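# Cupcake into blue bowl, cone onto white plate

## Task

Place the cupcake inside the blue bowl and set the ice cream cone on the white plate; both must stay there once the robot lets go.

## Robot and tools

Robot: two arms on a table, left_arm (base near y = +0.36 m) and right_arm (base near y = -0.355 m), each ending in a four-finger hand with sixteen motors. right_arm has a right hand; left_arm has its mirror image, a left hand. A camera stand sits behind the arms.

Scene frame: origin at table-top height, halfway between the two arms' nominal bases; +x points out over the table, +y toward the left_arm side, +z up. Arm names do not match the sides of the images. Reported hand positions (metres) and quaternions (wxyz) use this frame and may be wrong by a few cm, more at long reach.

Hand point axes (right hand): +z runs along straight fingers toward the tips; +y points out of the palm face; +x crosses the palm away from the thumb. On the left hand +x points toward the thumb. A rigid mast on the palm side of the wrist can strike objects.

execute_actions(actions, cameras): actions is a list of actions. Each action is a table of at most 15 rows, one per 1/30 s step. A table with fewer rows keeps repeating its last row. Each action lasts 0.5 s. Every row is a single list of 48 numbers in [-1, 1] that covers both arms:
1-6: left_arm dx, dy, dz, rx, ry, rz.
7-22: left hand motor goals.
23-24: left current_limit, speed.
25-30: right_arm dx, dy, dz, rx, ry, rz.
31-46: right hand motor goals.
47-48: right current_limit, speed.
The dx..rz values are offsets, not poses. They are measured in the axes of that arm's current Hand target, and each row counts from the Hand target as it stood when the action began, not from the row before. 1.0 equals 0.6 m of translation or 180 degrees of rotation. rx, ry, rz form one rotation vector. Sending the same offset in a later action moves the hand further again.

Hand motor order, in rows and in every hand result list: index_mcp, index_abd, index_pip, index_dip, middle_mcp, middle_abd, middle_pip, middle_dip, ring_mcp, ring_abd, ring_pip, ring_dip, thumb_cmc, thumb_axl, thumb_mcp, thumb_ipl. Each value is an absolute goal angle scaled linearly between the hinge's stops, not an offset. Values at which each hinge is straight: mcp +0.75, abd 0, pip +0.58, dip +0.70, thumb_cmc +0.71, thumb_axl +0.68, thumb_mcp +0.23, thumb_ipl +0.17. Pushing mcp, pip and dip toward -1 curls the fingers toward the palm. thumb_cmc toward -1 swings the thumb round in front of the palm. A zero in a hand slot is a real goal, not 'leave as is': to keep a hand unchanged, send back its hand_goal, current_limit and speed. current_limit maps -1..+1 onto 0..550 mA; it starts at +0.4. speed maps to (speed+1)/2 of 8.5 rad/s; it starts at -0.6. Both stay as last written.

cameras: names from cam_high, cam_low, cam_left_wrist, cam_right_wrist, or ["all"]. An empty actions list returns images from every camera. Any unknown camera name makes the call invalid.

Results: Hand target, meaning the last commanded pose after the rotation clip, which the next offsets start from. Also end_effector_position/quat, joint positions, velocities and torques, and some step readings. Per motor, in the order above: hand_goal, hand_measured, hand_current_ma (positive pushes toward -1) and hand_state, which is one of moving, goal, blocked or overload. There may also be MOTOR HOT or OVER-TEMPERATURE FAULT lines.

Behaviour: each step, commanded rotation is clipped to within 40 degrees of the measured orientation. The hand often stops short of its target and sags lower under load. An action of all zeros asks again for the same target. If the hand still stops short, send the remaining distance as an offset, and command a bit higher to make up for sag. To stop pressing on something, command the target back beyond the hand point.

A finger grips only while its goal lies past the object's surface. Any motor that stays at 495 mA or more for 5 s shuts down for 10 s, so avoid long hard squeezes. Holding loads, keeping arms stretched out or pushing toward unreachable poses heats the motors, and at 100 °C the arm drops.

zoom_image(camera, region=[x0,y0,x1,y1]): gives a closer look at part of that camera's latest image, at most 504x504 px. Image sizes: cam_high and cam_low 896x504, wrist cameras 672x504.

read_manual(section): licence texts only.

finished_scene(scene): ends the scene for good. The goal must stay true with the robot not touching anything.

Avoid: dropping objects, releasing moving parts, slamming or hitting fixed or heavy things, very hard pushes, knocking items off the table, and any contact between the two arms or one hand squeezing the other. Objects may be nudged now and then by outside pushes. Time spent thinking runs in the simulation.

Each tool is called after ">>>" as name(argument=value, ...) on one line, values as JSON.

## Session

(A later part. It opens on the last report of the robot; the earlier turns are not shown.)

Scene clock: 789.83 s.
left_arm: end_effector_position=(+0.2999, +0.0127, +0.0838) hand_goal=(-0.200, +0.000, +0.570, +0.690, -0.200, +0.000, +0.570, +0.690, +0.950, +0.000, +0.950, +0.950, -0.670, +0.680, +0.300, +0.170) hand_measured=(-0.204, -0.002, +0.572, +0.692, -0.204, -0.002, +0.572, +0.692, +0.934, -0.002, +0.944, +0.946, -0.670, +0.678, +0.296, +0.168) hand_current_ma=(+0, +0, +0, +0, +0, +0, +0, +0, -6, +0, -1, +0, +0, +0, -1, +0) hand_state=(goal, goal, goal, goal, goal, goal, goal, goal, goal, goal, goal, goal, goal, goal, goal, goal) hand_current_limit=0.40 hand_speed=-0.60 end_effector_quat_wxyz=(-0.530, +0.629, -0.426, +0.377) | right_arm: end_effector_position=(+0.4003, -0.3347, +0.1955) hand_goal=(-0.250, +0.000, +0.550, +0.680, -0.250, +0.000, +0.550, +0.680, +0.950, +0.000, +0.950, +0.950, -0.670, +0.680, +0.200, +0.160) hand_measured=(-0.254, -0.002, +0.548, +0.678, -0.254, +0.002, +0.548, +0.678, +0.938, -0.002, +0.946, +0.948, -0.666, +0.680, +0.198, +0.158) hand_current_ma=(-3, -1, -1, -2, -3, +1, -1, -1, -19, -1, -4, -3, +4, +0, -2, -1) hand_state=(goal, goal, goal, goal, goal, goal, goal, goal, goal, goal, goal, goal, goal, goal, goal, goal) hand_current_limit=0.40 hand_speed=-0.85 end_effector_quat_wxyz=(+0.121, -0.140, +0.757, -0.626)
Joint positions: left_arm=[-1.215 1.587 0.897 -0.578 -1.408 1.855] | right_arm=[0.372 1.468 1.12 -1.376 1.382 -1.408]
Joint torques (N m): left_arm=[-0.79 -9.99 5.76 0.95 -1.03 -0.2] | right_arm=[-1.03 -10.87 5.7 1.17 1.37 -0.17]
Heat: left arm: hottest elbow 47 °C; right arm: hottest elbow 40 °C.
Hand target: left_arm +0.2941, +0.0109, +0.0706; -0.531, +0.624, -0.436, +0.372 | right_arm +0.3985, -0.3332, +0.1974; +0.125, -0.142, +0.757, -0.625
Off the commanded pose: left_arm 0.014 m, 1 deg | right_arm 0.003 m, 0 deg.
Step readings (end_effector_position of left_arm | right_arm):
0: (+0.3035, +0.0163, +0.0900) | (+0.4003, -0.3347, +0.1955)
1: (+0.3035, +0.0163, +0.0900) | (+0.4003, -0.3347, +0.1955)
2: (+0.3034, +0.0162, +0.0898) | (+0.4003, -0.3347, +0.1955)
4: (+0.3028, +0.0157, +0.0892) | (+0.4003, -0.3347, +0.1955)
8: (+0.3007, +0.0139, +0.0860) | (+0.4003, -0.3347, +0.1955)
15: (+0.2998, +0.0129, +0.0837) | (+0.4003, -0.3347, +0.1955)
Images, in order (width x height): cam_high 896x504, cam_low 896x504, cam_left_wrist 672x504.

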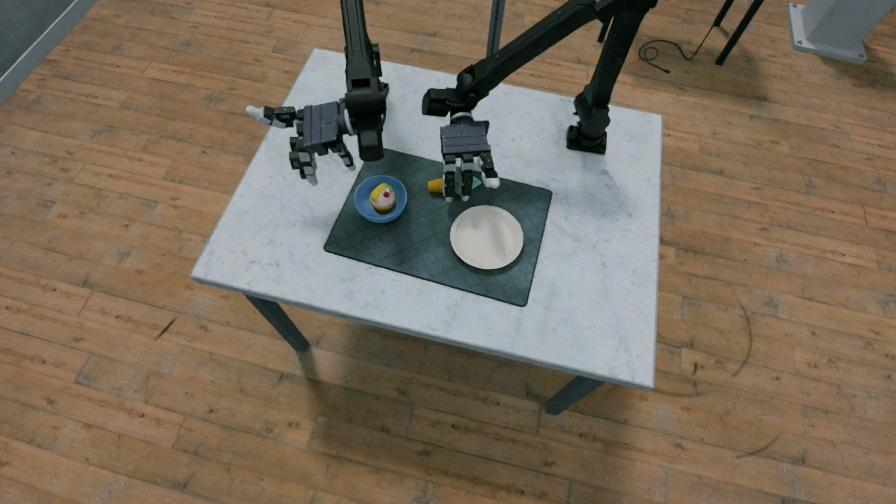

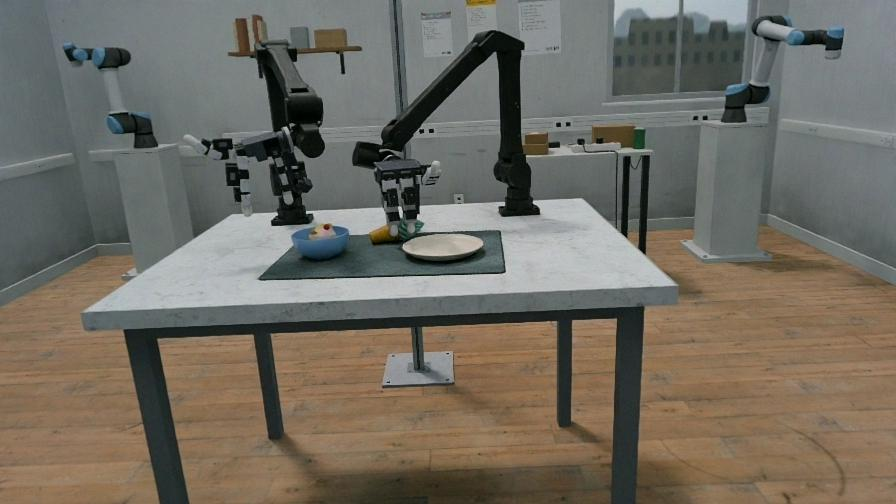

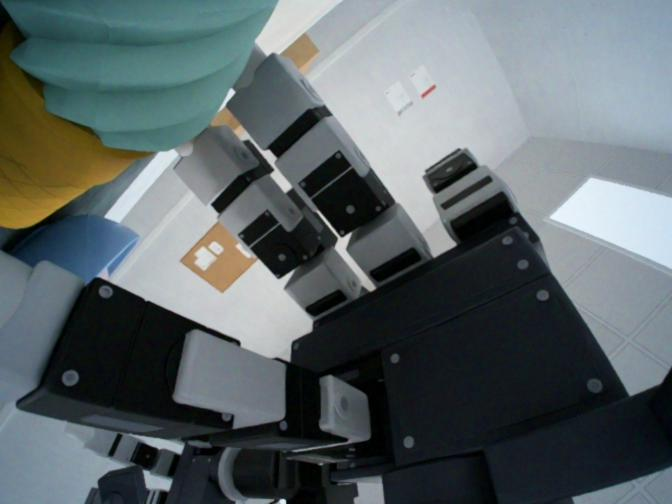

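>>> execute_actions(actions=[[[0.004,0.0138,0.002,0,0,0,-0.24,0,0.56,0.69,-0.24,0,0.56,0.69,0.95,0,0.95,0.95,-0.67,0.68,0.26,0.17,0.4,-0.6,0,0,0,0,0,0,-0.25,0,0.55,0.68,-0.25,0,0.55,0.68,0.95,0,0.95,0.95,-0.67,0.68,0.2,0.16,0.4,-0.85]],[[0,0,0,0,0,0,-0.33,0,0.54,0.68,-0.33,0,0.54,0.68,0.95,0,0.95,0.95,-0.67,0.68,0.16,0.14,0.4,-0.82,0,0,0,0,0,0,-0.25,0,0.55,0.68,-0.25,0,0.55,0.68,0.95,0,0.95,0.95,-0.67,0.68,0.2,0.16,0.4,-0.85]],[[0,0,0,0,0,0,-0.42,0,0.51,0.66,-0.42,0,0.51,0.66,0.95,0,0.95,0.95,-0.67,0.68,0.06,0.12,0.4,-0.84,0,0,0,0,0,0,-0.25,0,0.55,0.68,-0.25,0,0.55,0.68,0.95,0,0.95,0.95,-0.67,0.68,0.2,0.16,0.4,-0.85]],[[0,0,0,0,0,0,-0.52,0,0.5,0.65,-0.52,0,0.5,0.65,0.95,0,0.95,0.95,-0.67,0.68,-0.04,0.1,0.4,-0.84,0,0,0,0,0,0,-0.25,0,0.55,0.68,-0.25,0,0.55,0.68,0.95,0,0.95,0.95,-0.67,0.68,0.2,0.16,0.4,-0.85]]], cameras=["cam_high", "cam_low", "cam_left_wrist"])

>>> zoom_image(camera="cam_low", region=[340, 140, 460, 260])

>>> zoom_image(camera="cam_high", region=[400, 90, 520, 210])

Scene clock: 812.53 s.
left_arm: end_effector_position=(+0.2997, +0.0132, +0.0738) hand_goal=(-0.520, +0.000, +0.500, +0.650, -0.520, +0.000, +0.500, +0.650, +0.950, +0.000, +0.950, +0.950, -0.670, +0.680, -0.040, +0.100) hand_measured=(-0.376, +0.010, +0.538, +0.670, -0.350, +0.000, +0.540, +0.672, +0.934, -0.002, +0.944, +0.946, -0.682, +0.678, +0.144, +0.136) hand_current_ma=(+370, +2, +27, +9, +385, +0, +30, +10, -6, +0, -1, +0, -4, +0, +385, +43) hand_state=(blocked, goal, blocked, goal, blocked, goal, blocked, blocked, goal, goal, goal, goal, goal, goal, blocked, blocked) hand_current_limit=0.40 hand_speed=-0.84 end_effector_quat_wxyz=(-0.533, +0.627, -0.430, +0.371) | right_arm: end_effector_position=(+0.4003, -0.3347, +0.1955) hand_goal=(-0.250, +0.000, +0.550, +0.680, -0.250, +0.000, +0.550, +0.680, +0.950, +0.000, +0.950, +0.950, -0.670, +0.680, +0.200, +0.160) hand_measured=(-0.254, -0.002, +0.548, +0.678, -0.254, +0.002, +0.548, +0.678, +0.938, -0.002, +0.946, +0.948, -0.666, +0.680, +0.198, +0.158) hand_current_ma=(-3, -1, -1, -2, -3, +1, -1, -1, -19, -1, -4, -3, +4, +0, -2, -1) hand_state=(goal, goal, goal, goal, goal, goal, goal, goal, goal, goal, goal, goal, goal, goal, goal, goal) hand_current_limit=0.40 hand_speed=-0.85 end_effector_quat_wxyz=(+0.121, -0.140, +0.757, -0.626)
Joint positions: left_arm=[-1.215 1.611 0.897 -0.578 -1.408 1.846] | right_arm=[0.372 1.468 1.12 -1.376 1.382 -1.408]
Joint torques (N m): left_arm=[-0.97 -10.05 5.76 1.32 -1.03 -0.17] | right_arm=[-1.14 -11.11 5.68 1.07 1.37 -0.16]
Heat: left arm: hottest elbow 46 °C; right arm: hottest elbow 40 °C.
Hand target: left_arm +0.2948, +0.0086, +0.0623; -0.531, +0.624, -0.436, +0.372 | right_arm +0.3985, -0.3332, +0.1974; +0.125, -0.142, +0.757, -0.625
Off the commanded pose: left_arm 0.013 m, 1 deg | right_arm 0.003 m, 0 deg.
Step readings (end_effector_position of left_arm | right_arm):
0: (+0.2999, +0.0127, +0.0838) | (+0.4003, -0.3347, +0.1955)
1: (+0.2999, +0.0127, +0.0838) | (+0.4003, -0.3347, +0.1955)
2: (+0.2999, +0.0127, +0.0836) | (+0.4003, -0.3347, +0.1955)
4: (+0.2999, +0.0127, +0.0822) | (+0.4003, -0.3347, +0.1955)
8: (+0.2997, +0.0131, +0.0768) | (+0.4003, -0.3347, +0.1955)
15: (+0.2996, +0.0133, +0.0738) | (+0.4003, -0.3347, +0.1955)
16: (+0.2996, +0.0133, +0.0738) | (+0.4003, -0.3347, +0.1955)
17: (+0.2996, +0.0133, +0.0738) | (+0.4003, -0.3347, +0.1955)
19: (+0.2997, +0.0133, +0.0738) | (+0.4003, -0.3347, +0.1955)
23: (+0.2997, +0.0133, +0.0738) | (+0.4003, -0.3347, +0.1955)
30: (+0.2997, +0.0133, +0.0738) | (+0.4003, -0.3347, +0.1955)
31: (+0.2997, +0.0133, +0.0738) | (+0.4003, -0.3347, +0.1955)
32: (+0.2997, +0.0133, +0.0738) | (+0.4003, -0.3347, +0.1955)
34: (+0.2997, +0.0132, +0.0738) | (+0.4003, -0.3347, +0.1955)
38: (+0.2997, +0.0132, +0.0738) | (+0.4003, -0.3347, +0.1955)
45: (+0.2997, +0.0132, +0.0738) | (+0.4003, -0.3347, +0.1955)
46: (+0.2997, +0.0132, +0.0738) | (+0.4003, -0.3347, +0.1955)
47: (+0.2997, +0.0132, +0.0738) | (+0.4003, -0.3347, +0.1955)
49: (+0.2997, +0.0132, +0.0738) | (+0.4003, -0.3347, +0.1955)
53: (+0.2997, +0.0132, +0.0738) | (+0.4003, -0.3347, +0.1955)
60: (+0.2997, +0.0132, +0.0738) | (+0.4003, -0.3347, +0.1955)
Images, in order (width x height): cam_high 896x504, cam_low 896x504, cam_left_wrist 672x504.

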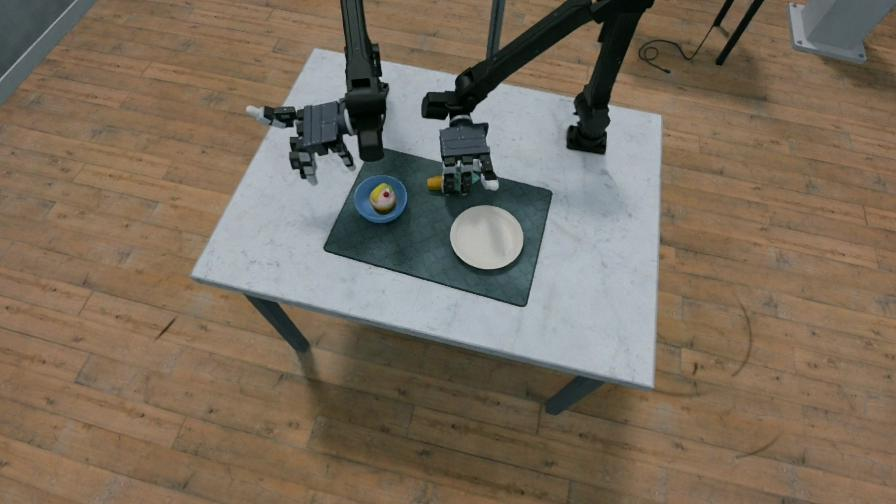

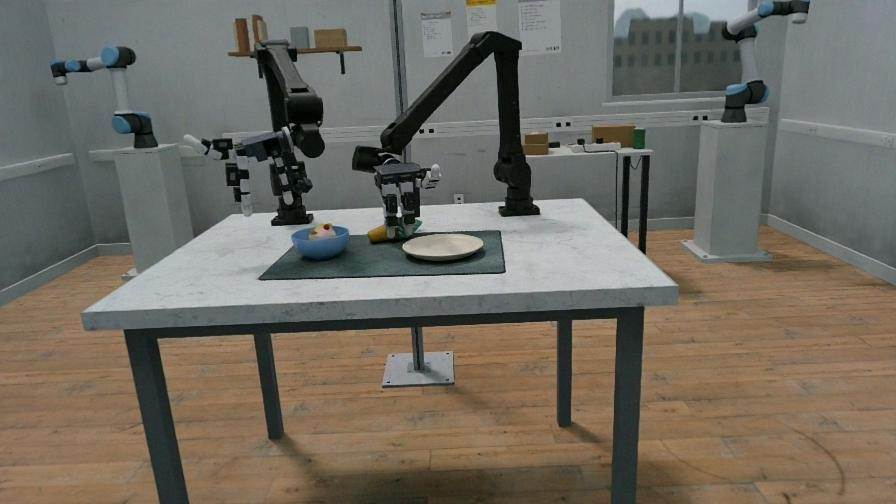

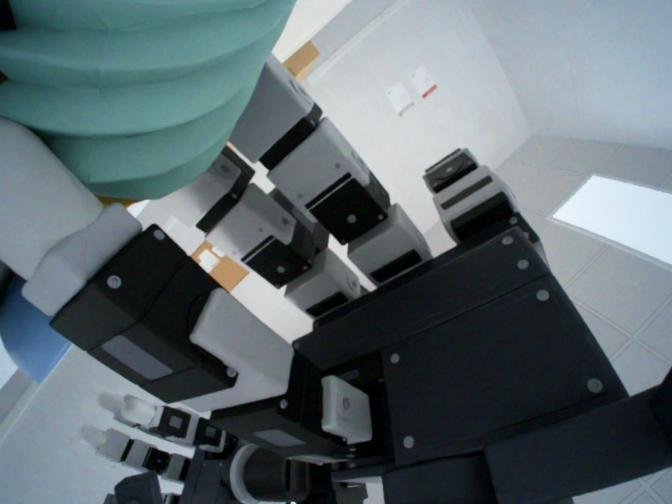

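Scaled by 4.200 from the camera's 896x504 image, which has a finer 1280x720 frame.

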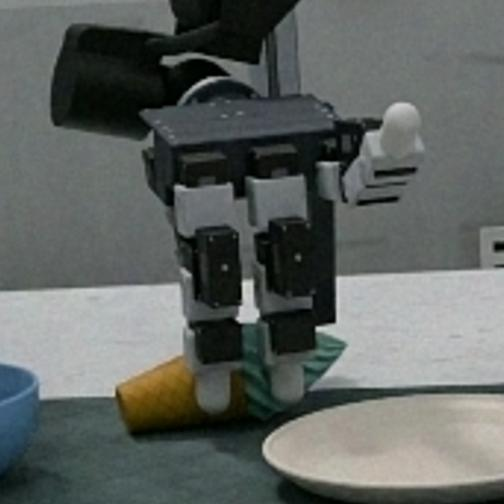

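Scaled by 4.200 from the camera's 896x504 image, which has a finer 1280x720 frame.

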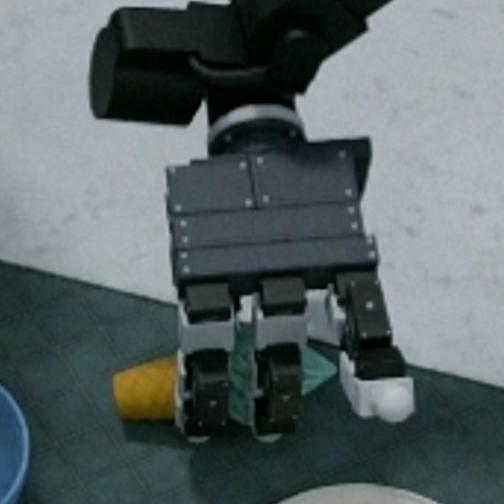

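>>> execute_actions(actions=[[[0,-0.082,-0.0145,0,0,0,-0.52,0,0.5,0.65,-0.52,0,0.5,0.65,0.95,0,0.95,0.95,-0.67,0.68,-0.04,0.1,0.4,-0.84,0,0,0,0,0,0,-0.25,0,0.55,0.68,-0.25,0,0.55,0.68,0.95,0,0.95,0.95,-0.67,0.68,0.2,0.16,0.4,-0.85]],[[0,-0.0985,-0.0174,0,0,0,-0.52,0,0.5,0.65,-0.52,0,0.5,0.65,0.95,0,0.95,0.95,-0.67,0.68,-0.04,0.1,0.4,-0.84,0,0,0,0,0,0,-0.25,0,0.55,0.68,-0.25,0,0.55,0.68,0.95,0,0.95,0.95,-0.67,0.68,0.2,0.16,0.4,-0.85]],[[-0.0527,-0.0175,0.0988,0,-0.0509,-0.009,-0.52,0,0.5,0.65,-0.52,0,0.5,0.65,0.95,0,0.95,0.95,-0.67,0.68,-0.04,0.1,0.4,-0.84,0,0,0,0,0,0,-0.25,0,0.55,0.68,-0.25,0,0.55,0.68,0.95,0,0.95,0.95,-0.67,0.68,0.2,0.16,0.4,-0.85]],[[-0.0358,-0.0187,0.1058,0,-0.0509,-0.009,-0.52,0,0.5,0.65,-0.52,0,0.5,0.65,0.95,0,0.95,0.95,-0.67,0.68,-0.04,0.1,0.4,-0.84,0,0,0,0,0,0,-0.25,0,0.55,0.68,-0.25,0,0.55,0.68,0.95,0,0.95,0.95,-0.67,0.68,0.2,0.16,0.4,-0.85]],[[-0.018,-0.0195,0.1102,0,-0.0509,-0.009,-0.52,0,0.5,0.65,-0.52,0,0.5,0.65,0.95,0,0.95,0.95,-0.67,0.68,-0.04,0.1,0.4,-0.84,0,0,0,0,0,0,-0.25,0,0.55,0.68,-0.25,0,0.55,0.68,0.95,0,0.95,0.95,-0.67,0.68,0.2,0.16,0.4,-0.85]]], cameras=["cam_high", "cam_low", "cam_left_wrist"])

>>> zoom_image(camera="cam_low", region=[370, 140, 510, 270])

>>> zoom_image(camera="cam_high", region=[410, 130, 560, 280])

Scene clock: 861.93 s.
left_arm: end_effector_position=(+0.4189, +0.1728, +0.1685) hand_goal=(-0.520, +0.000, +0.500, +0.650, -0.520, +0.000, +0.500, +0.650, +0.950, +0.000, +0.950, +0.950, -0.670, +0.680, -0.040, +0.100) hand_measured=(-0.380, +0.012, +0.540, +0.672, -0.352, +0.000, +0.542, +0.672, +0.934, -0.002, +0.944, +0.946, -0.682, +0.676, +0.144, +0.136) hand_current_ma=(+355, +2, +31, +10, +385, +0, +34, +10, -6, +0, -1, +0, -4, +0, +385, +43) hand_state=(blocked, goal, blocked, blocked, blocked, goal, blocked, blocked, goal, goal, goal, goal, goal, goal, blocked, blocked) hand_current_limit=0.40 hand_speed=-0.84 end_effector_quat_wxyz=(-0.606, +0.708, -0.280, +0.229) | right_arm: end_effector_position=(+0.4003, -0.3347, +0.1955) hand_goal=(-0.250, +0.000, +0.550, +0.680, -0.250, +0.000, +0.550, +0.680, +0.950, +0.000, +0.950, +0.950, -0.670, +0.680, +0.200, +0.160) hand_measured=(-0.254, -0.002, +0.548, +0.678, -0.254, +0.002, +0.548, +0.678, +0.938, -0.002, +0.946, +0.948, -0.666, +0.680, +0.198, +0.158) hand_current_ma=(-3, -1, -1, -2, -3, +1, -1, -1, -19, -1, -4, -3, +4, +0, -2, -1) hand_state=(goal, goal, goal, goal, goal, goal, goal, goal, goal, goal, goal, goal, goal, goal, goal, goal) hand_current_limit=0.40 hand_speed=-0.85 end_effector_quat_wxyz=(+0.121, -0.140, +0.757, -0.626)
Joint positions: left_arm=[-0.789 1.548 1.127 -1.16 -1.409 1.576] | right_arm=[0.372 1.468 1.12 -1.376 1.382 -1.408]
Joint torques (N m): left_arm=[0.03 -10.64 10.02 -0.1 -1.08 -0.21] | right_arm=[-0.73 -11.52 5.71 1.14 1.36 -0.11]
Heat: left arm: hottest elbow 46 °C; right arm: hottest elbow 40 °C.
Hand target: left_arm +0.4301, +0.1591, +0.1751; -0.604, +0.712, -0.271, +0.236 | right_arm +0.3985, -0.3332, +0.1974; +0.125, -0.142, +0.757, -0.625
Off the commanded pose: left_arm 0.019 m, 1 deg | right_arm 0.003 m, 0 deg.
Step readings (end_effector_position of left_arm | right_arm):
0: (+0.2997, +0.0132, +0.0738) | (+0.4003, -0.3347, +0.1955)
1: (+0.2997, +0.0132, +0.0738) | (+0.4003, -0.3347, +0.1955)
2: (+0.2996, +0.0135, +0.0737) | (+0.4003, -0.3347, +0.1955)
4: (+0.2985, +0.0159, +0.0748) | (+0.4003, -0.3347, +0.1955)
8: (+0.2960, +0.0216, +0.0853) | (+0.4003, -0.3347, +0.1955)
15: (+0.2937, +0.0265, +0.0957) | (+0.4003, -0.3347, +0.1955)
16: (+0.2935, +0.0270, +0.0958) | (+0.4003, -0.3347, +0.1955)
17: (+0.2929, +0.0281, +0.0966) | (+0.4003, -0.3347, +0.1955)
19: (+0.2918, +0.0304, +0.1025) | (+0.4003, -0.3347, +0.1955)
23: (+0.2926, +0.0287, +0.1329) | (+0.4003, -0.3347, +0.1955)
30: (+0.2945, +0.0222, +0.1625) | (+0.4003, -0.3347, +0.1955)
31: (+0.2939, +0.0231, +0.1622) | (+0.4003, -0.3347, +0.1955)
32: (+0.2944, +0.0260, +0.1617) | (+0.4003, -0.3347, +0.1955)
34: (+0.2976, +0.0336, +0.1608) | (+0.4003, -0.3347, +0.1955)
38: (+0.3168, +0.0610, +0.1599) | (+0.4003, -0.3347, +0.1955)
45: (+0.3290, +0.0757, +0.1639) | (+0.4003, -0.3347, +0.1955)
46: (+0.3294, +0.0749, +0.1648) | (+0.4003, -0.3347, +0.1955)
47: (+0.3312, +0.0763, +0.1657) | (+0.4003, -0.3347, +0.1955)
49: (+0.3374, +0.0823, +0.1670) | (+0.4003, -0.3347, +0.1955)
53: (+0.3603, +0.1108, +0.1675) | (+0.4003, -0.3347, +0.1955)
60: (+0.3734, +0.1248, +0.1652) | (+0.4003, -0.3347, +0.1955)
61: (+0.3738, +0.1246, +0.1653) | (+0.4003, -0.3347, +0.1955)
62: (+0.3753, +0.1258, +0.1655) | (+0.4003, -0.3347, +0.1955)
64: (+0.3815, +0.1310, +0.1667) | (+0.4003, -0.3347, +0.1955)
68: (+0.4048, +0.1579, +0.1694) | (+0.4003, -0.3347, +0.1955)
75: (+0.4175, +0.1739, +0.1682) | (+0.4003, -0.3347, +0.1955)
Images, in order (width x height): cam_high 896x504, cam_low 896x504, cam_left_wrist 672x504.

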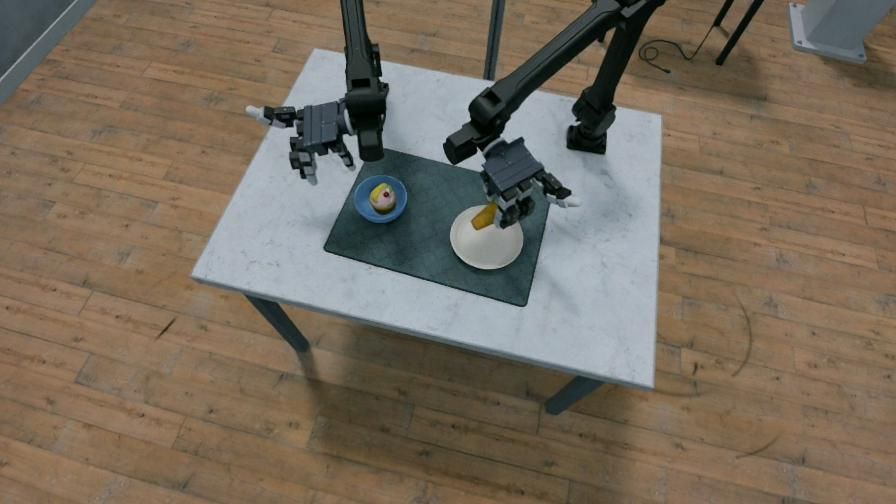

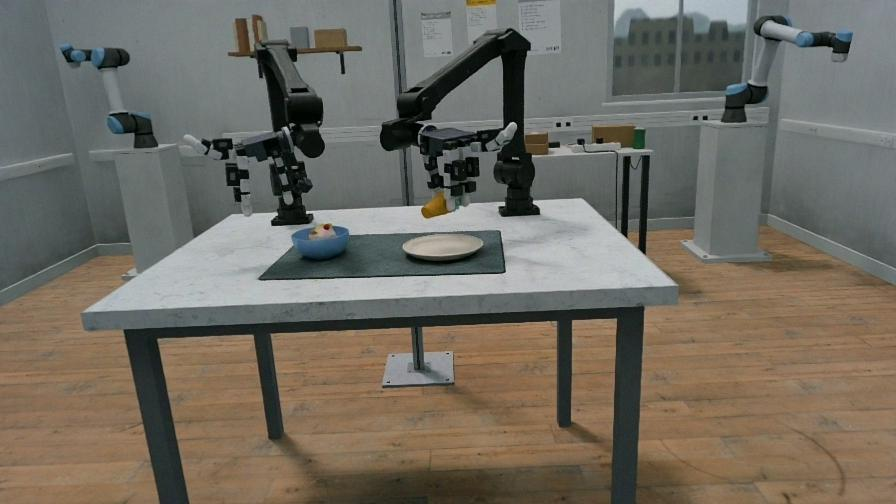

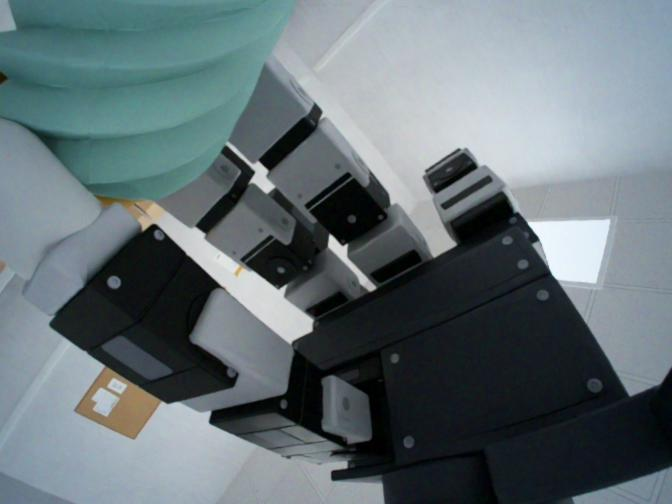

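Scaled by 3.600 from the camera's 896x504 image, which has a finer 1280x720 frame.

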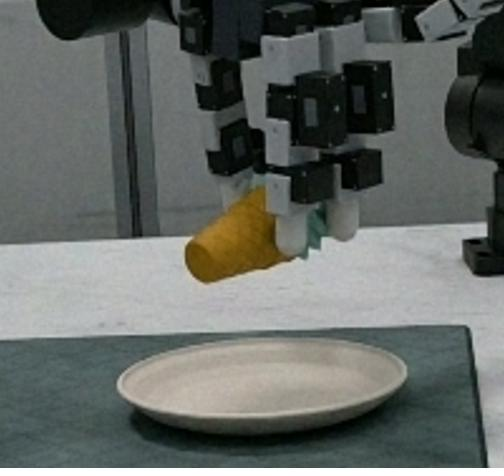

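Scaled by 3.360 from the camera's 896x504 image, which has a finer 1280x720 frame.

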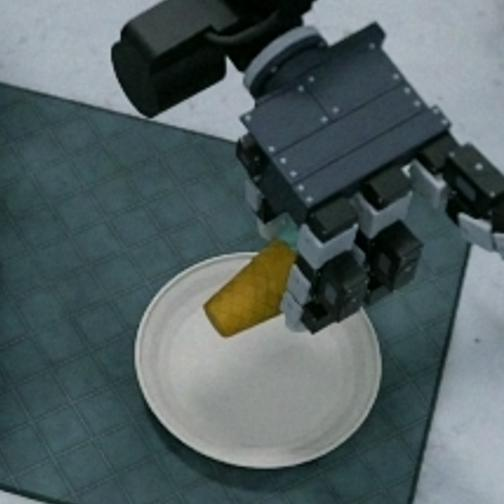

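>>> execute_actions(actions=[[[0.0284,0.0901,0.0169,0,0,0,-0.52,0,0.5,0.65,-0.52,0,0.5,0.65,0.95,0,0.95,0.95,-0.67,0.68,-0.04,0.1,0.4,-0.84,0,0,0,0,0,0,-0.25,0,0.55,0.68,-0.25,0,0.55,0.68,0.95,0,0.95,0.95,-0.67,0.68,0.2,0.16,0.4,-0.85]]], cameras=["cam_high", "cam_low"])

>>> zoom_image(camera="cam_low", region=[380, 160, 500, 280])

>>> zoom_image(camera="cam_high", region=[430, 150, 550, 280])

Scene clock: 897.73 s.
left_arm: end_effector_position=(+0.4313, +0.1617, +0.1118) hand_goal=(-0.520, +0.000, +0.500, +0.650, -0.520, +0.000, +0.500, +0.650, +0.950, +0.000, +0.950, +0.950, -0.670, +0.680, -0.040, +0.100) hand_measured=(-0.380, +0.012, +0.540, +0.672, -0.352, +0.000, +0.542, +0.672, +0.934, -0.002, +0.944, +0.946, -0.682, +0.676, +0.144, +0.136) hand_current_ma=(+355, +2, +31, +10, +385, +0, +34, +10, -6, +0, -1, +0, -4, +0, +385, +43) hand_state=(blocked, goal, blocked, blocked, blocked, goal, blocked, blocked, goal, goal, goal, goal, goal, goal, blocked, blocked) hand_current_limit=0.40 hand_speed=-0.84 end_effector_quat_wxyz=(-0.611, +0.706, -0.287, +0.216) | right_arm: end_effector_position=(+0.4003, -0.3347, +0.1955) hand_goal=(-0.250, +0.000, +0.550, +0.680, -0.250, +0.000, +0.550, +0.680, +0.950, +0.000, +0.950, +0.950, -0.670, +0.680, +0.200, +0.160) hand_measured=(-0.254, -0.002, +0.548, +0.678, -0.254, +0.002, +0.548, +0.678, +0.938, -0.002, +0.946, +0.948, -0.666, +0.680, +0.198, +0.158) hand_current_ma=(-3, -1, -1, -2, -3, +1, -1, -1, -19, -1, -4, -3, +4, +0, -2, -1) hand_state=(goal, goal, goal, goal, goal, goal, goal, goal, goal, goal, goal, goal, goal, goal, goal, goal) hand_current_limit=0.40 hand_speed=-0.85 end_effector_quat_wxyz=(+0.121, -0.140, +0.757, -0.626)
Joint positions: left_arm=[-0.789 1.682 1.127 -1.097 -1.409 1.535] | right_arm=[0.372 1.468 1.12 -1.376 1.382 -1.408]
Joint torques (N m): left_arm=[0.09 -13.45 8.8 0.79 -1.16 -0.19] | right_arm=[-0.73 -10.4 5.65 1.1 1.35 -0.15]
Heat: left arm: hottest elbow 49 °C; right arm: hottest elbow 40 °C.
Hand target: left_arm +0.4439, +0.1484, +0.1203; -0.604, +0.712, -0.271, +0.235 | right_arm +0.3985, -0.3332, +0.1974; +0.125, -0.142, +0.757, -0.625
Off the commanded pose: left_arm 0.020 m, 3 deg | right_arm 0.003 m, 0 deg.
Step readings (end_effector_position of left_arm | right_arm):
0: (+0.4189, +0.1728, +0.1685) | (+0.4003, -0.3347, +0.1955)
1: (+0.4189, +0.1727, +0.1684) | (+0.4003, -0.3347, +0.1955)
2: (+0.4193, +0.1724, +0.1671) | (+0.4003, -0.3347, +0.1955)
4: (+0.4224, +0.1697, +0.1601) | (+0.4003, -0.3347, +0.1955)
8: (+0.4286, +0.1641, +0.1328) | (+0.4003, -0.3347, +0.1955)
15: (+0.4310, +0.1619, +0.1117) | (+0.4003, -0.3347, +0.1955)
Images, in order (width x height): cam_high 896x504, cam_low 896x504.

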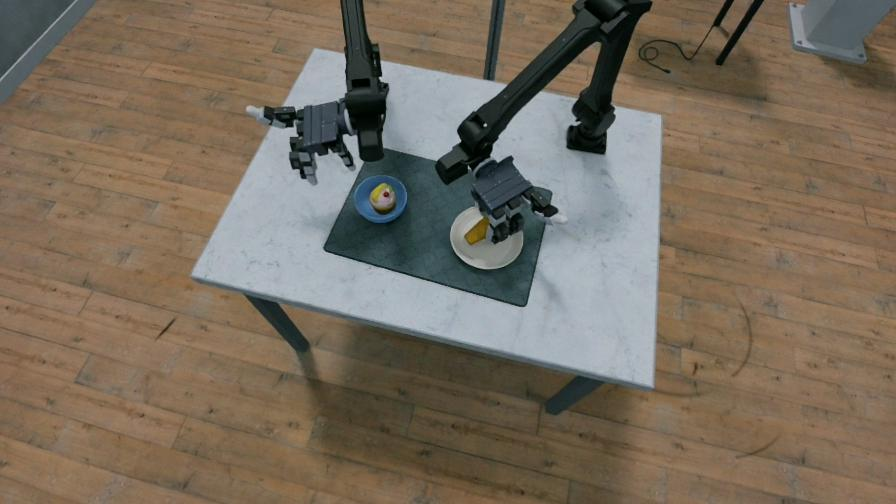

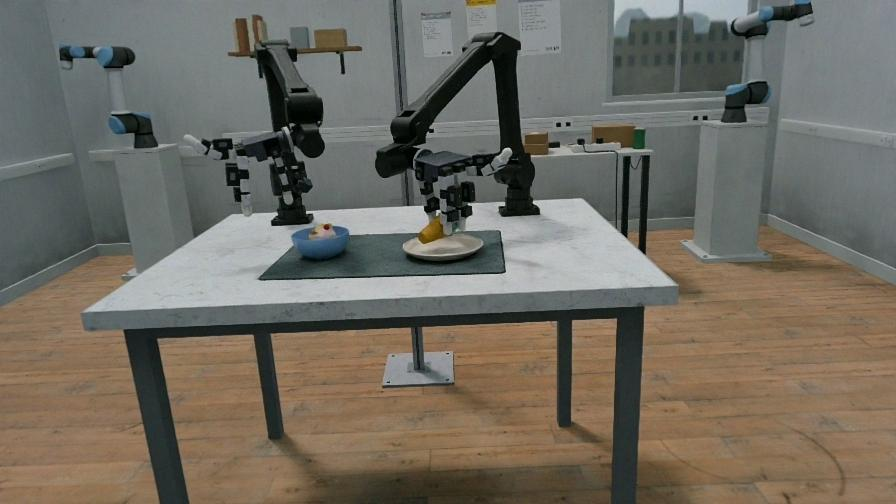

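Scaled by 4.200 from the camera's 896x504 image, which has a finer 1280x720 frame.

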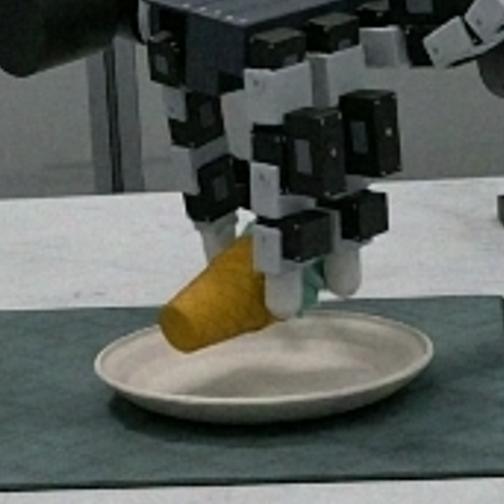

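Scaled by 3.877 from the camera's 896x504 image, which has a finer 1280x720 frame.

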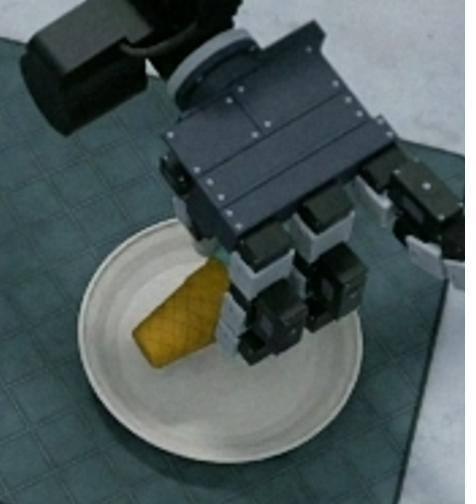

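>>> execute_actions(actions=[[[0.0398,0.0263,0.023,0,0,0,-0.52,0,0.5,0.65,-0.52,0,0.5,0.65,0.95,0,0.95,0.95,-0.67,0.68,-0.04,0.1,0.4,-0.84,0,0,0,0,0,0,-0.25,0,0.55,0.68,-0.25,0,0.55,0.68,0.95,0,0.95,0.95,-0.67,0.68,0.2,0.16,0.4,-0.85]]], cameras=["cam_high", "cam_low"])

>>> zoom_image(camera="cam_low", region=[380, 160, 500, 280])

>>> zoom_image(camera="cam_high", region=[430, 150, 550, 280])

Scene clock: 945.93 s.
left_arm: end_effector_position=(+0.4546, +0.1437, +0.0992) hand_goal=(-0.520, +0.000, +0.500, +0.650, -0.520, +0.000, +0.500, +0.650, +0.950, +0.000, +0.950, +0.950, -0.670, +0.680, -0.040, +0.100) hand_measured=(-0.380, +0.012, +0.540, +0.672, -0.352, +0.000, +0.542, +0.672, +0.934, -0.002, +0.944, +0.946, -0.682, +0.676, +0.144, +0.136) hand_current_ma=(+355, +2, +31, +10, +385, +0, +34, +10, -6, +0, -1, +0, -4, +0, +385, +43) hand_state=(blocked, goal, blocked, blocked, blocked, goal, blocked, blocked, goal, goal, goal, goal, goal, goal, blocked, blocked) hand_current_limit=0.40 hand_speed=-0.84 end_effector_quat_wxyz=(-0.605, +0.709, -0.278, +0.231) | right_arm: end_effector_position=(+0.4003, -0.3347, +0.1955) hand_goal=(-0.250, +0.000, +0.550, +0.680, -0.250, +0.000, +0.550, +0.680, +0.950, +0.000, +0.950, +0.950, -0.670, +0.680, +0.200, +0.160) hand_measured=(-0.254, -0.002, +0.548, +0.678, -0.254, +0.002, +0.548, +0.678, +0.938, -0.002, +0.946, +0.948, -0.666, +0.680, +0.198, +0.158) hand_current_ma=(-3, -1, -1, -2, -3, +1, -1, -1, -19, -1, -4, -3, +4, +0, -2, -1) hand_state=(goal, goal, goal, goal, goal, goal, goal, goal, goal, goal, goal, goal, goal, goal, goal, goal) hand_current_limit=0.40 hand_speed=-0.85 end_effector_quat_wxyz=(+0.121, -0.140, +0.757, -0.626)
Joint positions: left_arm=[-0.783 1.738 1.164 -0.972 -1.409 1.605] | right_arm=[0.372 1.468 1.12 -1.376 1.382 -1.408]
Joint torques (N m): left_arm=[2.26 -13.1 8.83 1.01 -1.23 0.11] | right_arm=[-0.67 -11.16 5.55 1.1 1.38 -0.15]
Heat: left arm: hottest elbow 50 °C; right arm: hottest elbow 40 °C.
Hand target: left_arm +0.4693, +0.1405, +0.1027; -0.604, +0.712, -0.271, +0.235 | right_arm +0.3985, -0.3332, +0.1974; +0.125, -0.142, +0.757, -0.625
Off the commanded pose: left_arm 0.015 m, 1 deg | right_arm 0.003 m, 0 deg.
Step readings (end_effector_position of left_arm | right_arm):
0: (+0.4314, +0.1616, +0.1118) | (+0.4003, -0.3347, +0.1955)
1: (+0.4315, +0.1615, +0.1118) | (+0.4003, -0.3347, +0.1955)
2: (+0.4325, +0.1606, +0.1118) | (+0.4003, -0.3347, +0.1955)
4: (+0.4373, +0.1562, +0.1111) | (+0.4003, -0.3347, +0.1955)
8: (+0.4495, +0.1465, +0.1064) | (+0.4003, -0.3347, +0.1955)
15: (+0.4536, +0.1437, +0.0994) | (+0.4003, -0.3347, +0.1955)
Images, in order (width x height): cam_high 896x504, cam_low 896x504.

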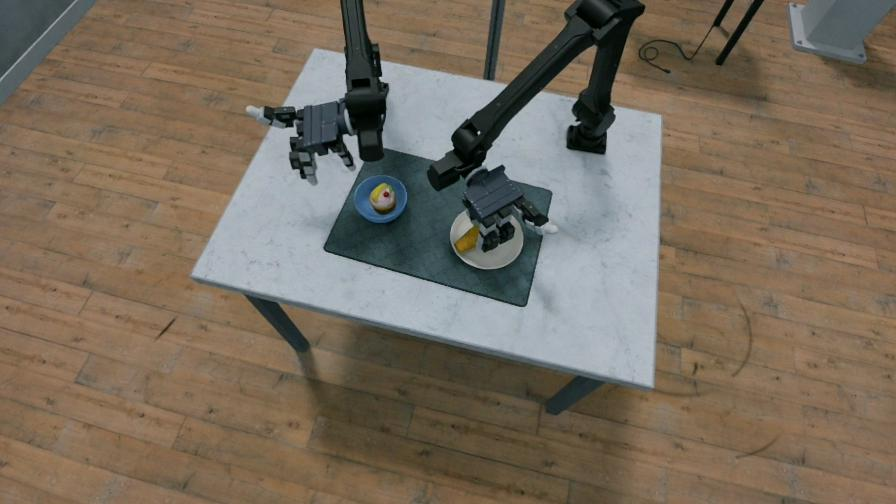

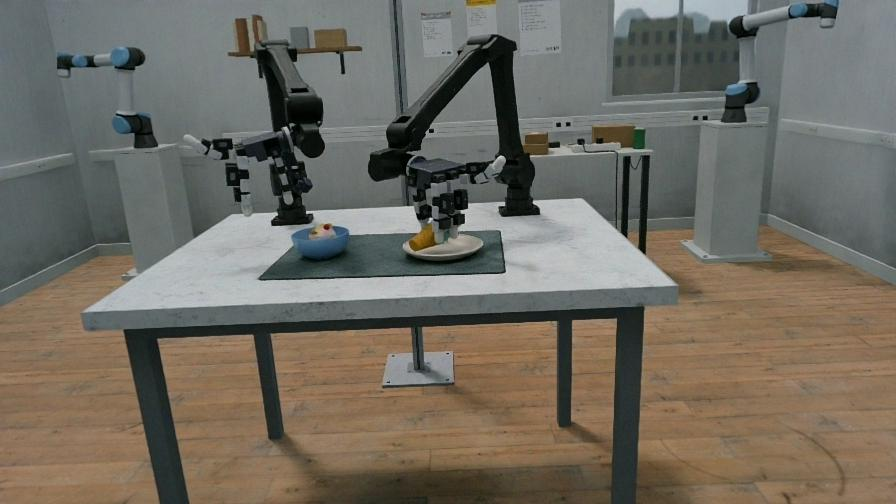

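Scaled by 4.200 from the camera's 896x504 image, which has a finer 1280x720 frame.

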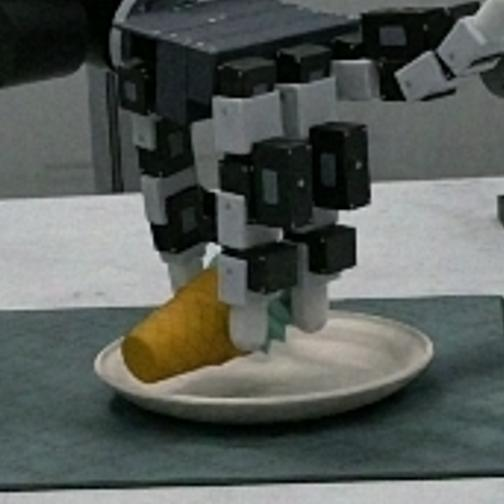

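Scaled by 3.877 from the camera's 896x504 image, which has a finer 1280x720 frame.

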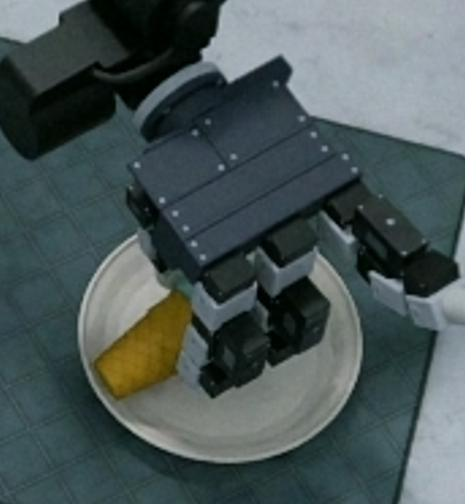

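>>> execute_actions(actions=[[[-0.0112,0.0175,0.0157,0,0,0,-0.52,0,0.5,0.65,-0.52,0,0.5,0.65,0.95,0,0.95,0.95,-0.67,0.68,-0.04,0.1,0.4,-0.84,0,0,0,0,0,0,-0.25,0,0.55,0.68,-0.25,0,0.55,0.68,0.95,0,0.95,0.95,-0.67,0.68,0.2,0.16,0.4,-0.85]]], cameras=["cam_high", "cam_low"])

>>> zoom_image(camera="cam_low", region=[380, 160, 500, 280])

>>> zoom_image(camera="cam_high", region=[430, 150, 550, 280])

Scene clock: 967.57 s.
left_arm: end_effector_position=(+0.4673, +0.1444, +0.0951) hand_goal=(-0.520, +0.000, +0.500, +0.650, -0.520, +0.000, +0.500, +0.650, +0.950, +0.000, +0.950, +0.950, -0.670, +0.680, -0.040, +0.100) hand_measured=(-0.380, +0.012, +0.540, +0.672, -0.352, +0.000, +0.542, +0.672, +0.934, -0.002, +0.944, +0.946, -0.684, +0.676, +0.144, +0.136) hand_current_ma=(+355, +2, +31, +10, +385, +0, +35, +10, -6, +0, -1, +0, -4, +0, +385, +43) hand_state=(blocked, goal, blocked, blocked, blocked, goal, blocked, blocked, goal, goal, goal, goal, goal, goal, blocked, blocked) hand_current_limit=0.40 hand_speed=-0.84 end_effector_quat_wxyz=(-0.602, +0.712, -0.268, +0.241) | right_arm: end_effector_position=(+0.4003, -0.3347, +0.1955) hand_goal=(-0.250, +0.000, +0.550, +0.680, -0.250, +0.000, +0.550, +0.680, +0.950, +0.000, +0.950, +0.950, -0.670, +0.680, +0.200, +0.160) hand_measured=(-0.254, -0.002, +0.548, +0.678, -0.254, +0.002, +0.548, +0.678, +0.938, -0.002, +0.946, +0.948, -0.666, +0.680, +0.198, +0.158) hand_current_ma=(-3, -1, -1, -2, -3, +1, -1, -1, -19, -1, -4, -3, +4, +0, -2, -1) hand_state=(goal, goal, goal, goal, goal, goal, goal, goal, goal, goal, goal, goal, goal, goal, goal, goal) hand_current_limit=0.40 hand_speed=-0.85 end_effector_quat_wxyz=(+0.121, -0.140, +0.757, -0.626)
Joint positions: left_arm=[-0.765 1.738 1.145 -0.819 -1.409 1.711] | right_arm=[0.372 1.468 1.12 -1.376 1.382 -1.408]
Joint torques (N m): left_arm=[1.85 -14.92 6.15 1.18 -1.06 0.15] | right_arm=[-0.73 -10.7 5.79 1.16 1.37 -0.14]
Heat: left arm: hottest elbow 52 °C; right arm: hottest elbow 40 °C.
Hand target: left_arm +0.4695, +0.1506, +0.0907; -0.604, +0.712, -0.271, +0.235 | right_arm +0.3985, -0.3332, +0.1974; +0.125, -0.142, +0.757, -0.625
Off the commanded pose: left_arm 0.008 m, 1 deg | right_arm 0.003 m, 0 deg.
Step readings (end_effector_position of left_arm | right_arm):
0: (+0.4546, +0.1437, +0.0992) | (+0.4003, -0.3347, +0.1955)
1: (+0.4548, +0.1436, +0.0992) | (+0.4003, -0.3347, +0.1955)
2: (+0.4557, +0.1430, +0.0993) | (+0.4003, -0.3347, +0.1955)
4: (+0.4595, +0.1413, +0.0999) | (+0.4003, -0.3347, +0.1955)
8: (+0.4665, +0.1411, +0.1007) | (+0.4003, -0.3347, +0.1955)
15: (+0.4670, +0.1445, +0.0960) | (+0.4003, -0.3347, +0.1955)
Images, in order (width x height): cam_high 896x504, cam_low 896x504.

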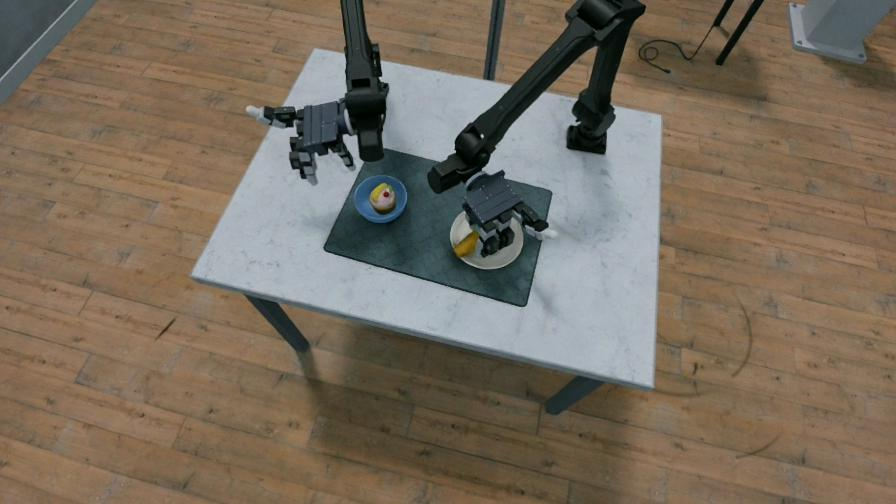

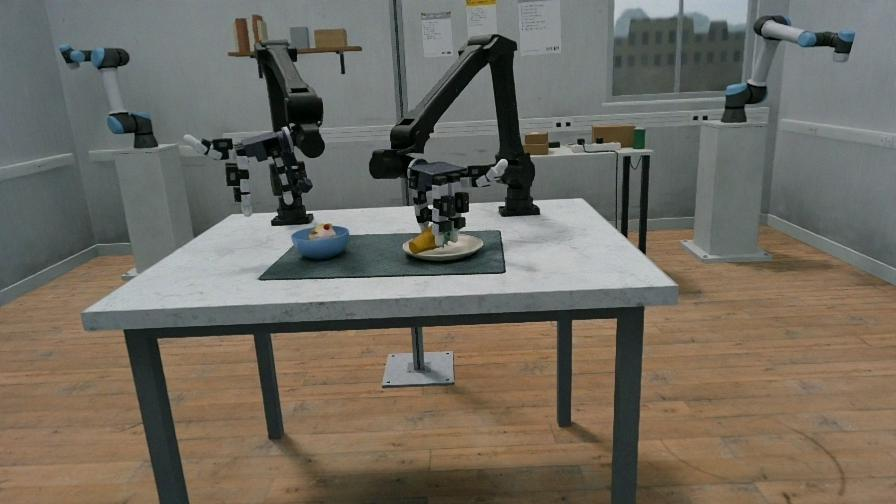

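Scaled by 4.200 from the camera's 896x504 image, which has a finer 1280x720 frame.

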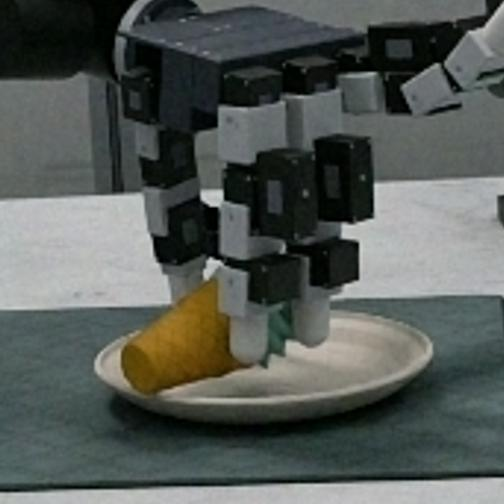

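Scaled by 3.877 from the camera's 896x504 image, which has a finer 1280x720 frame.

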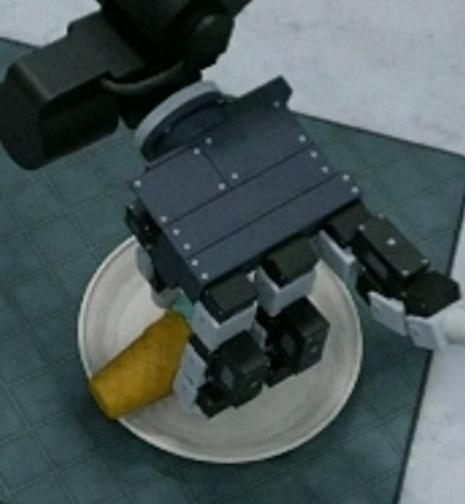

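>>> execute_actions(actions=[[[-0.036,-0.0177,-0.0145,0,0,0,-0.52,0,0.5,0.65,-0.52,0,0.5,0.65,0.95,0,0.95,0.95,-0.67,0.68,-0.04,0.1,0.4,-0.84,0,0,0,0,0,0,-0.25,0,0.55,0.68,-0.25,0,0.55,0.68,0.95,0,0.95,0.95,-0.67,0.68,0.2,0.16,0.4,-0.85]]], cameras=["cam_high", "cam_low"])

>>> zoom_image(camera="cam_low", region=[380, 160, 500, 280])

>>> zoom_image(camera="cam_high", region=[430, 150, 550, 280])

Scene clock: 985.00 s.
left_arm: end_effector_position=(+0.4493, +0.1600, +0.0944) hand_goal=(-0.520, +0.000, +0.500, +0.650, -0.520, +0.000, +0.500, +0.650, +0.950, +0.000, +0.950, +0.950, -0.670, +0.680, -0.040, +0.100) hand_measured=(-0.384, +0.016, +0.540, +0.672, -0.354, +0.000, +0.542, +0.672, +0.934, -0.002, +0.944, +0.946, -0.684, +0.676, +0.144, +0.136) hand_current_ma=(+339, +5, +31, +10, +385, +0, +35, +10, -6, +0, -1, +0, -4, +0, +385, +45) hand_state=(blocked, goal, blocked, blocked, blocked, goal, blocked, blocked, goal, goal, goal, goal, goal, goal, blocked, blocked) hand_current_limit=0.40 hand_speed=-0.84 end_effector_quat_wxyz=(-0.606, +0.709, -0.278, +0.229) | right_arm: end_effector_position=(+0.4003, -0.3347, +0.1955) hand_goal=(-0.250, +0.000, +0.550, +0.680, -0.250, +0.000, +0.550, +0.680, +0.950, +0.000, +0.950, +0.950, -0.670, +0.680, +0.200, +0.160) hand_measured=(-0.254, -0.002, +0.548, +0.678, -0.254, +0.002, +0.548, +0.678, +0.938, -0.002, +0.946, +0.948, -0.666, +0.680, +0.198, +0.158) hand_current_ma=(-3, -1, -1, -2, -3, +1, -1, -1, -19, -1, -4, -3, +4, +0, -2, -1) hand_state=(goal, goal, goal, goal, goal, goal, goal, goal, goal, goal, goal, goal, goal, goal, goal, goal) hand_current_limit=0.40 hand_speed=-0.85 end_effector_quat_wxyz=(+0.121, -0.140, +0.757, -0.626)
Joint positions: left_arm=[-0.765 1.698 1.092 -0.843 -1.409 1.706] | right_arm=[0.372 1.468 1.12 -1.376 1.382 -1.408]
Joint torques (N m): left_arm=[0.44 -15.56 6.28 0.12 -1.08 -0.2] | right_arm=[-0.5 -11.05 5.59 1.07 1.43 -0.16]
Heat: left arm: hottest elbow 50 °C; right arm: hottest elbow 39 °C.
Hand target: left_arm +0.4488, +0.1600, +0.1024; -0.604, +0.712, -0.271, +0.235 | right_arm +0.3985, -0.3332, +0.1974; +0.125, -0.142, +0.757, -0.625
Off the commanded pose: left_arm 0.008 m, 1 deg | right_arm 0.003 m, 0 deg.
Step readings (end_effector_position of left_arm | right_arm):
0: (+0.4673, +0.1444, +0.0951) | (+0.4003, -0.3347, +0.1955)
1: (+0.4672, +0.1445, +0.0950) | (+0.4003, -0.3347, +0.1955)
2: (+0.4666, +0.1450, +0.0947) | (+0.4003, -0.3347, +0.1955)
4: (+0.4631, +0.1481, +0.0935) | (+0.4003, -0.3347, +0.1955)
8: (+0.4526, +0.1572, +0.0924) | (+0.4003, -0.3347, +0.1955)
15: (+0.4496, +0.1598, +0.0944) | (+0.4003, -0.3347, +0.1955)
Images, in order (width x height): cam_high 896x504, cam_low 896x504.

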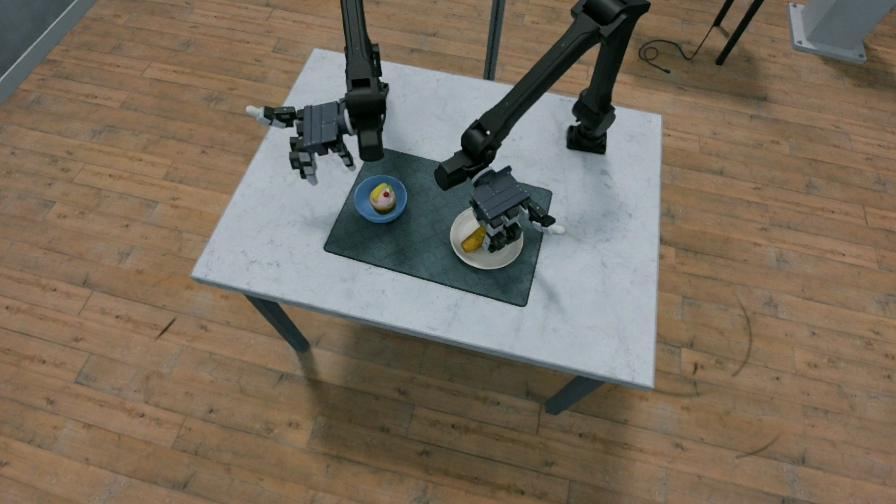

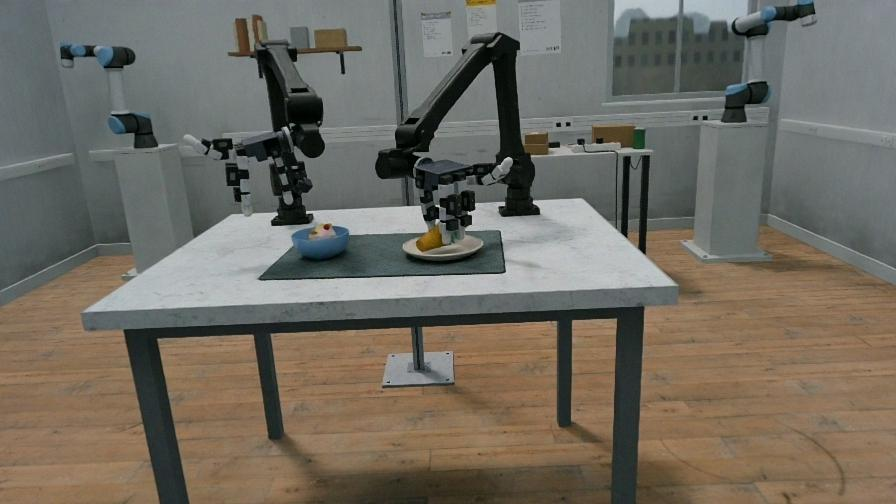

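Scaled by 4.200 from the camera's 896x504 image, which has a finer 1280x720 frame.

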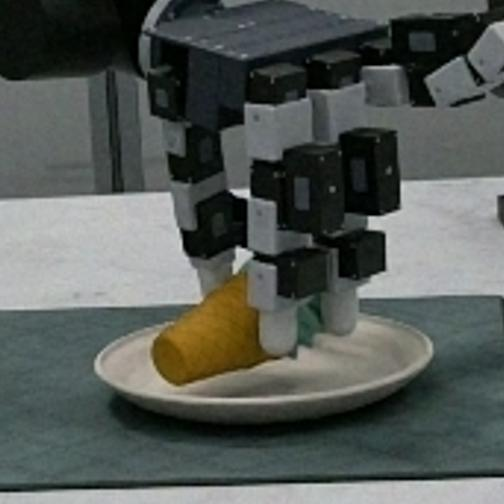

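Scaled by 3.877 from the camera's 896x504 image, which has a finer 1280x720 frame.

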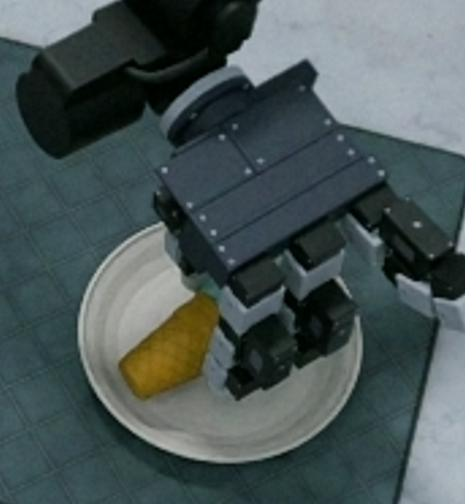

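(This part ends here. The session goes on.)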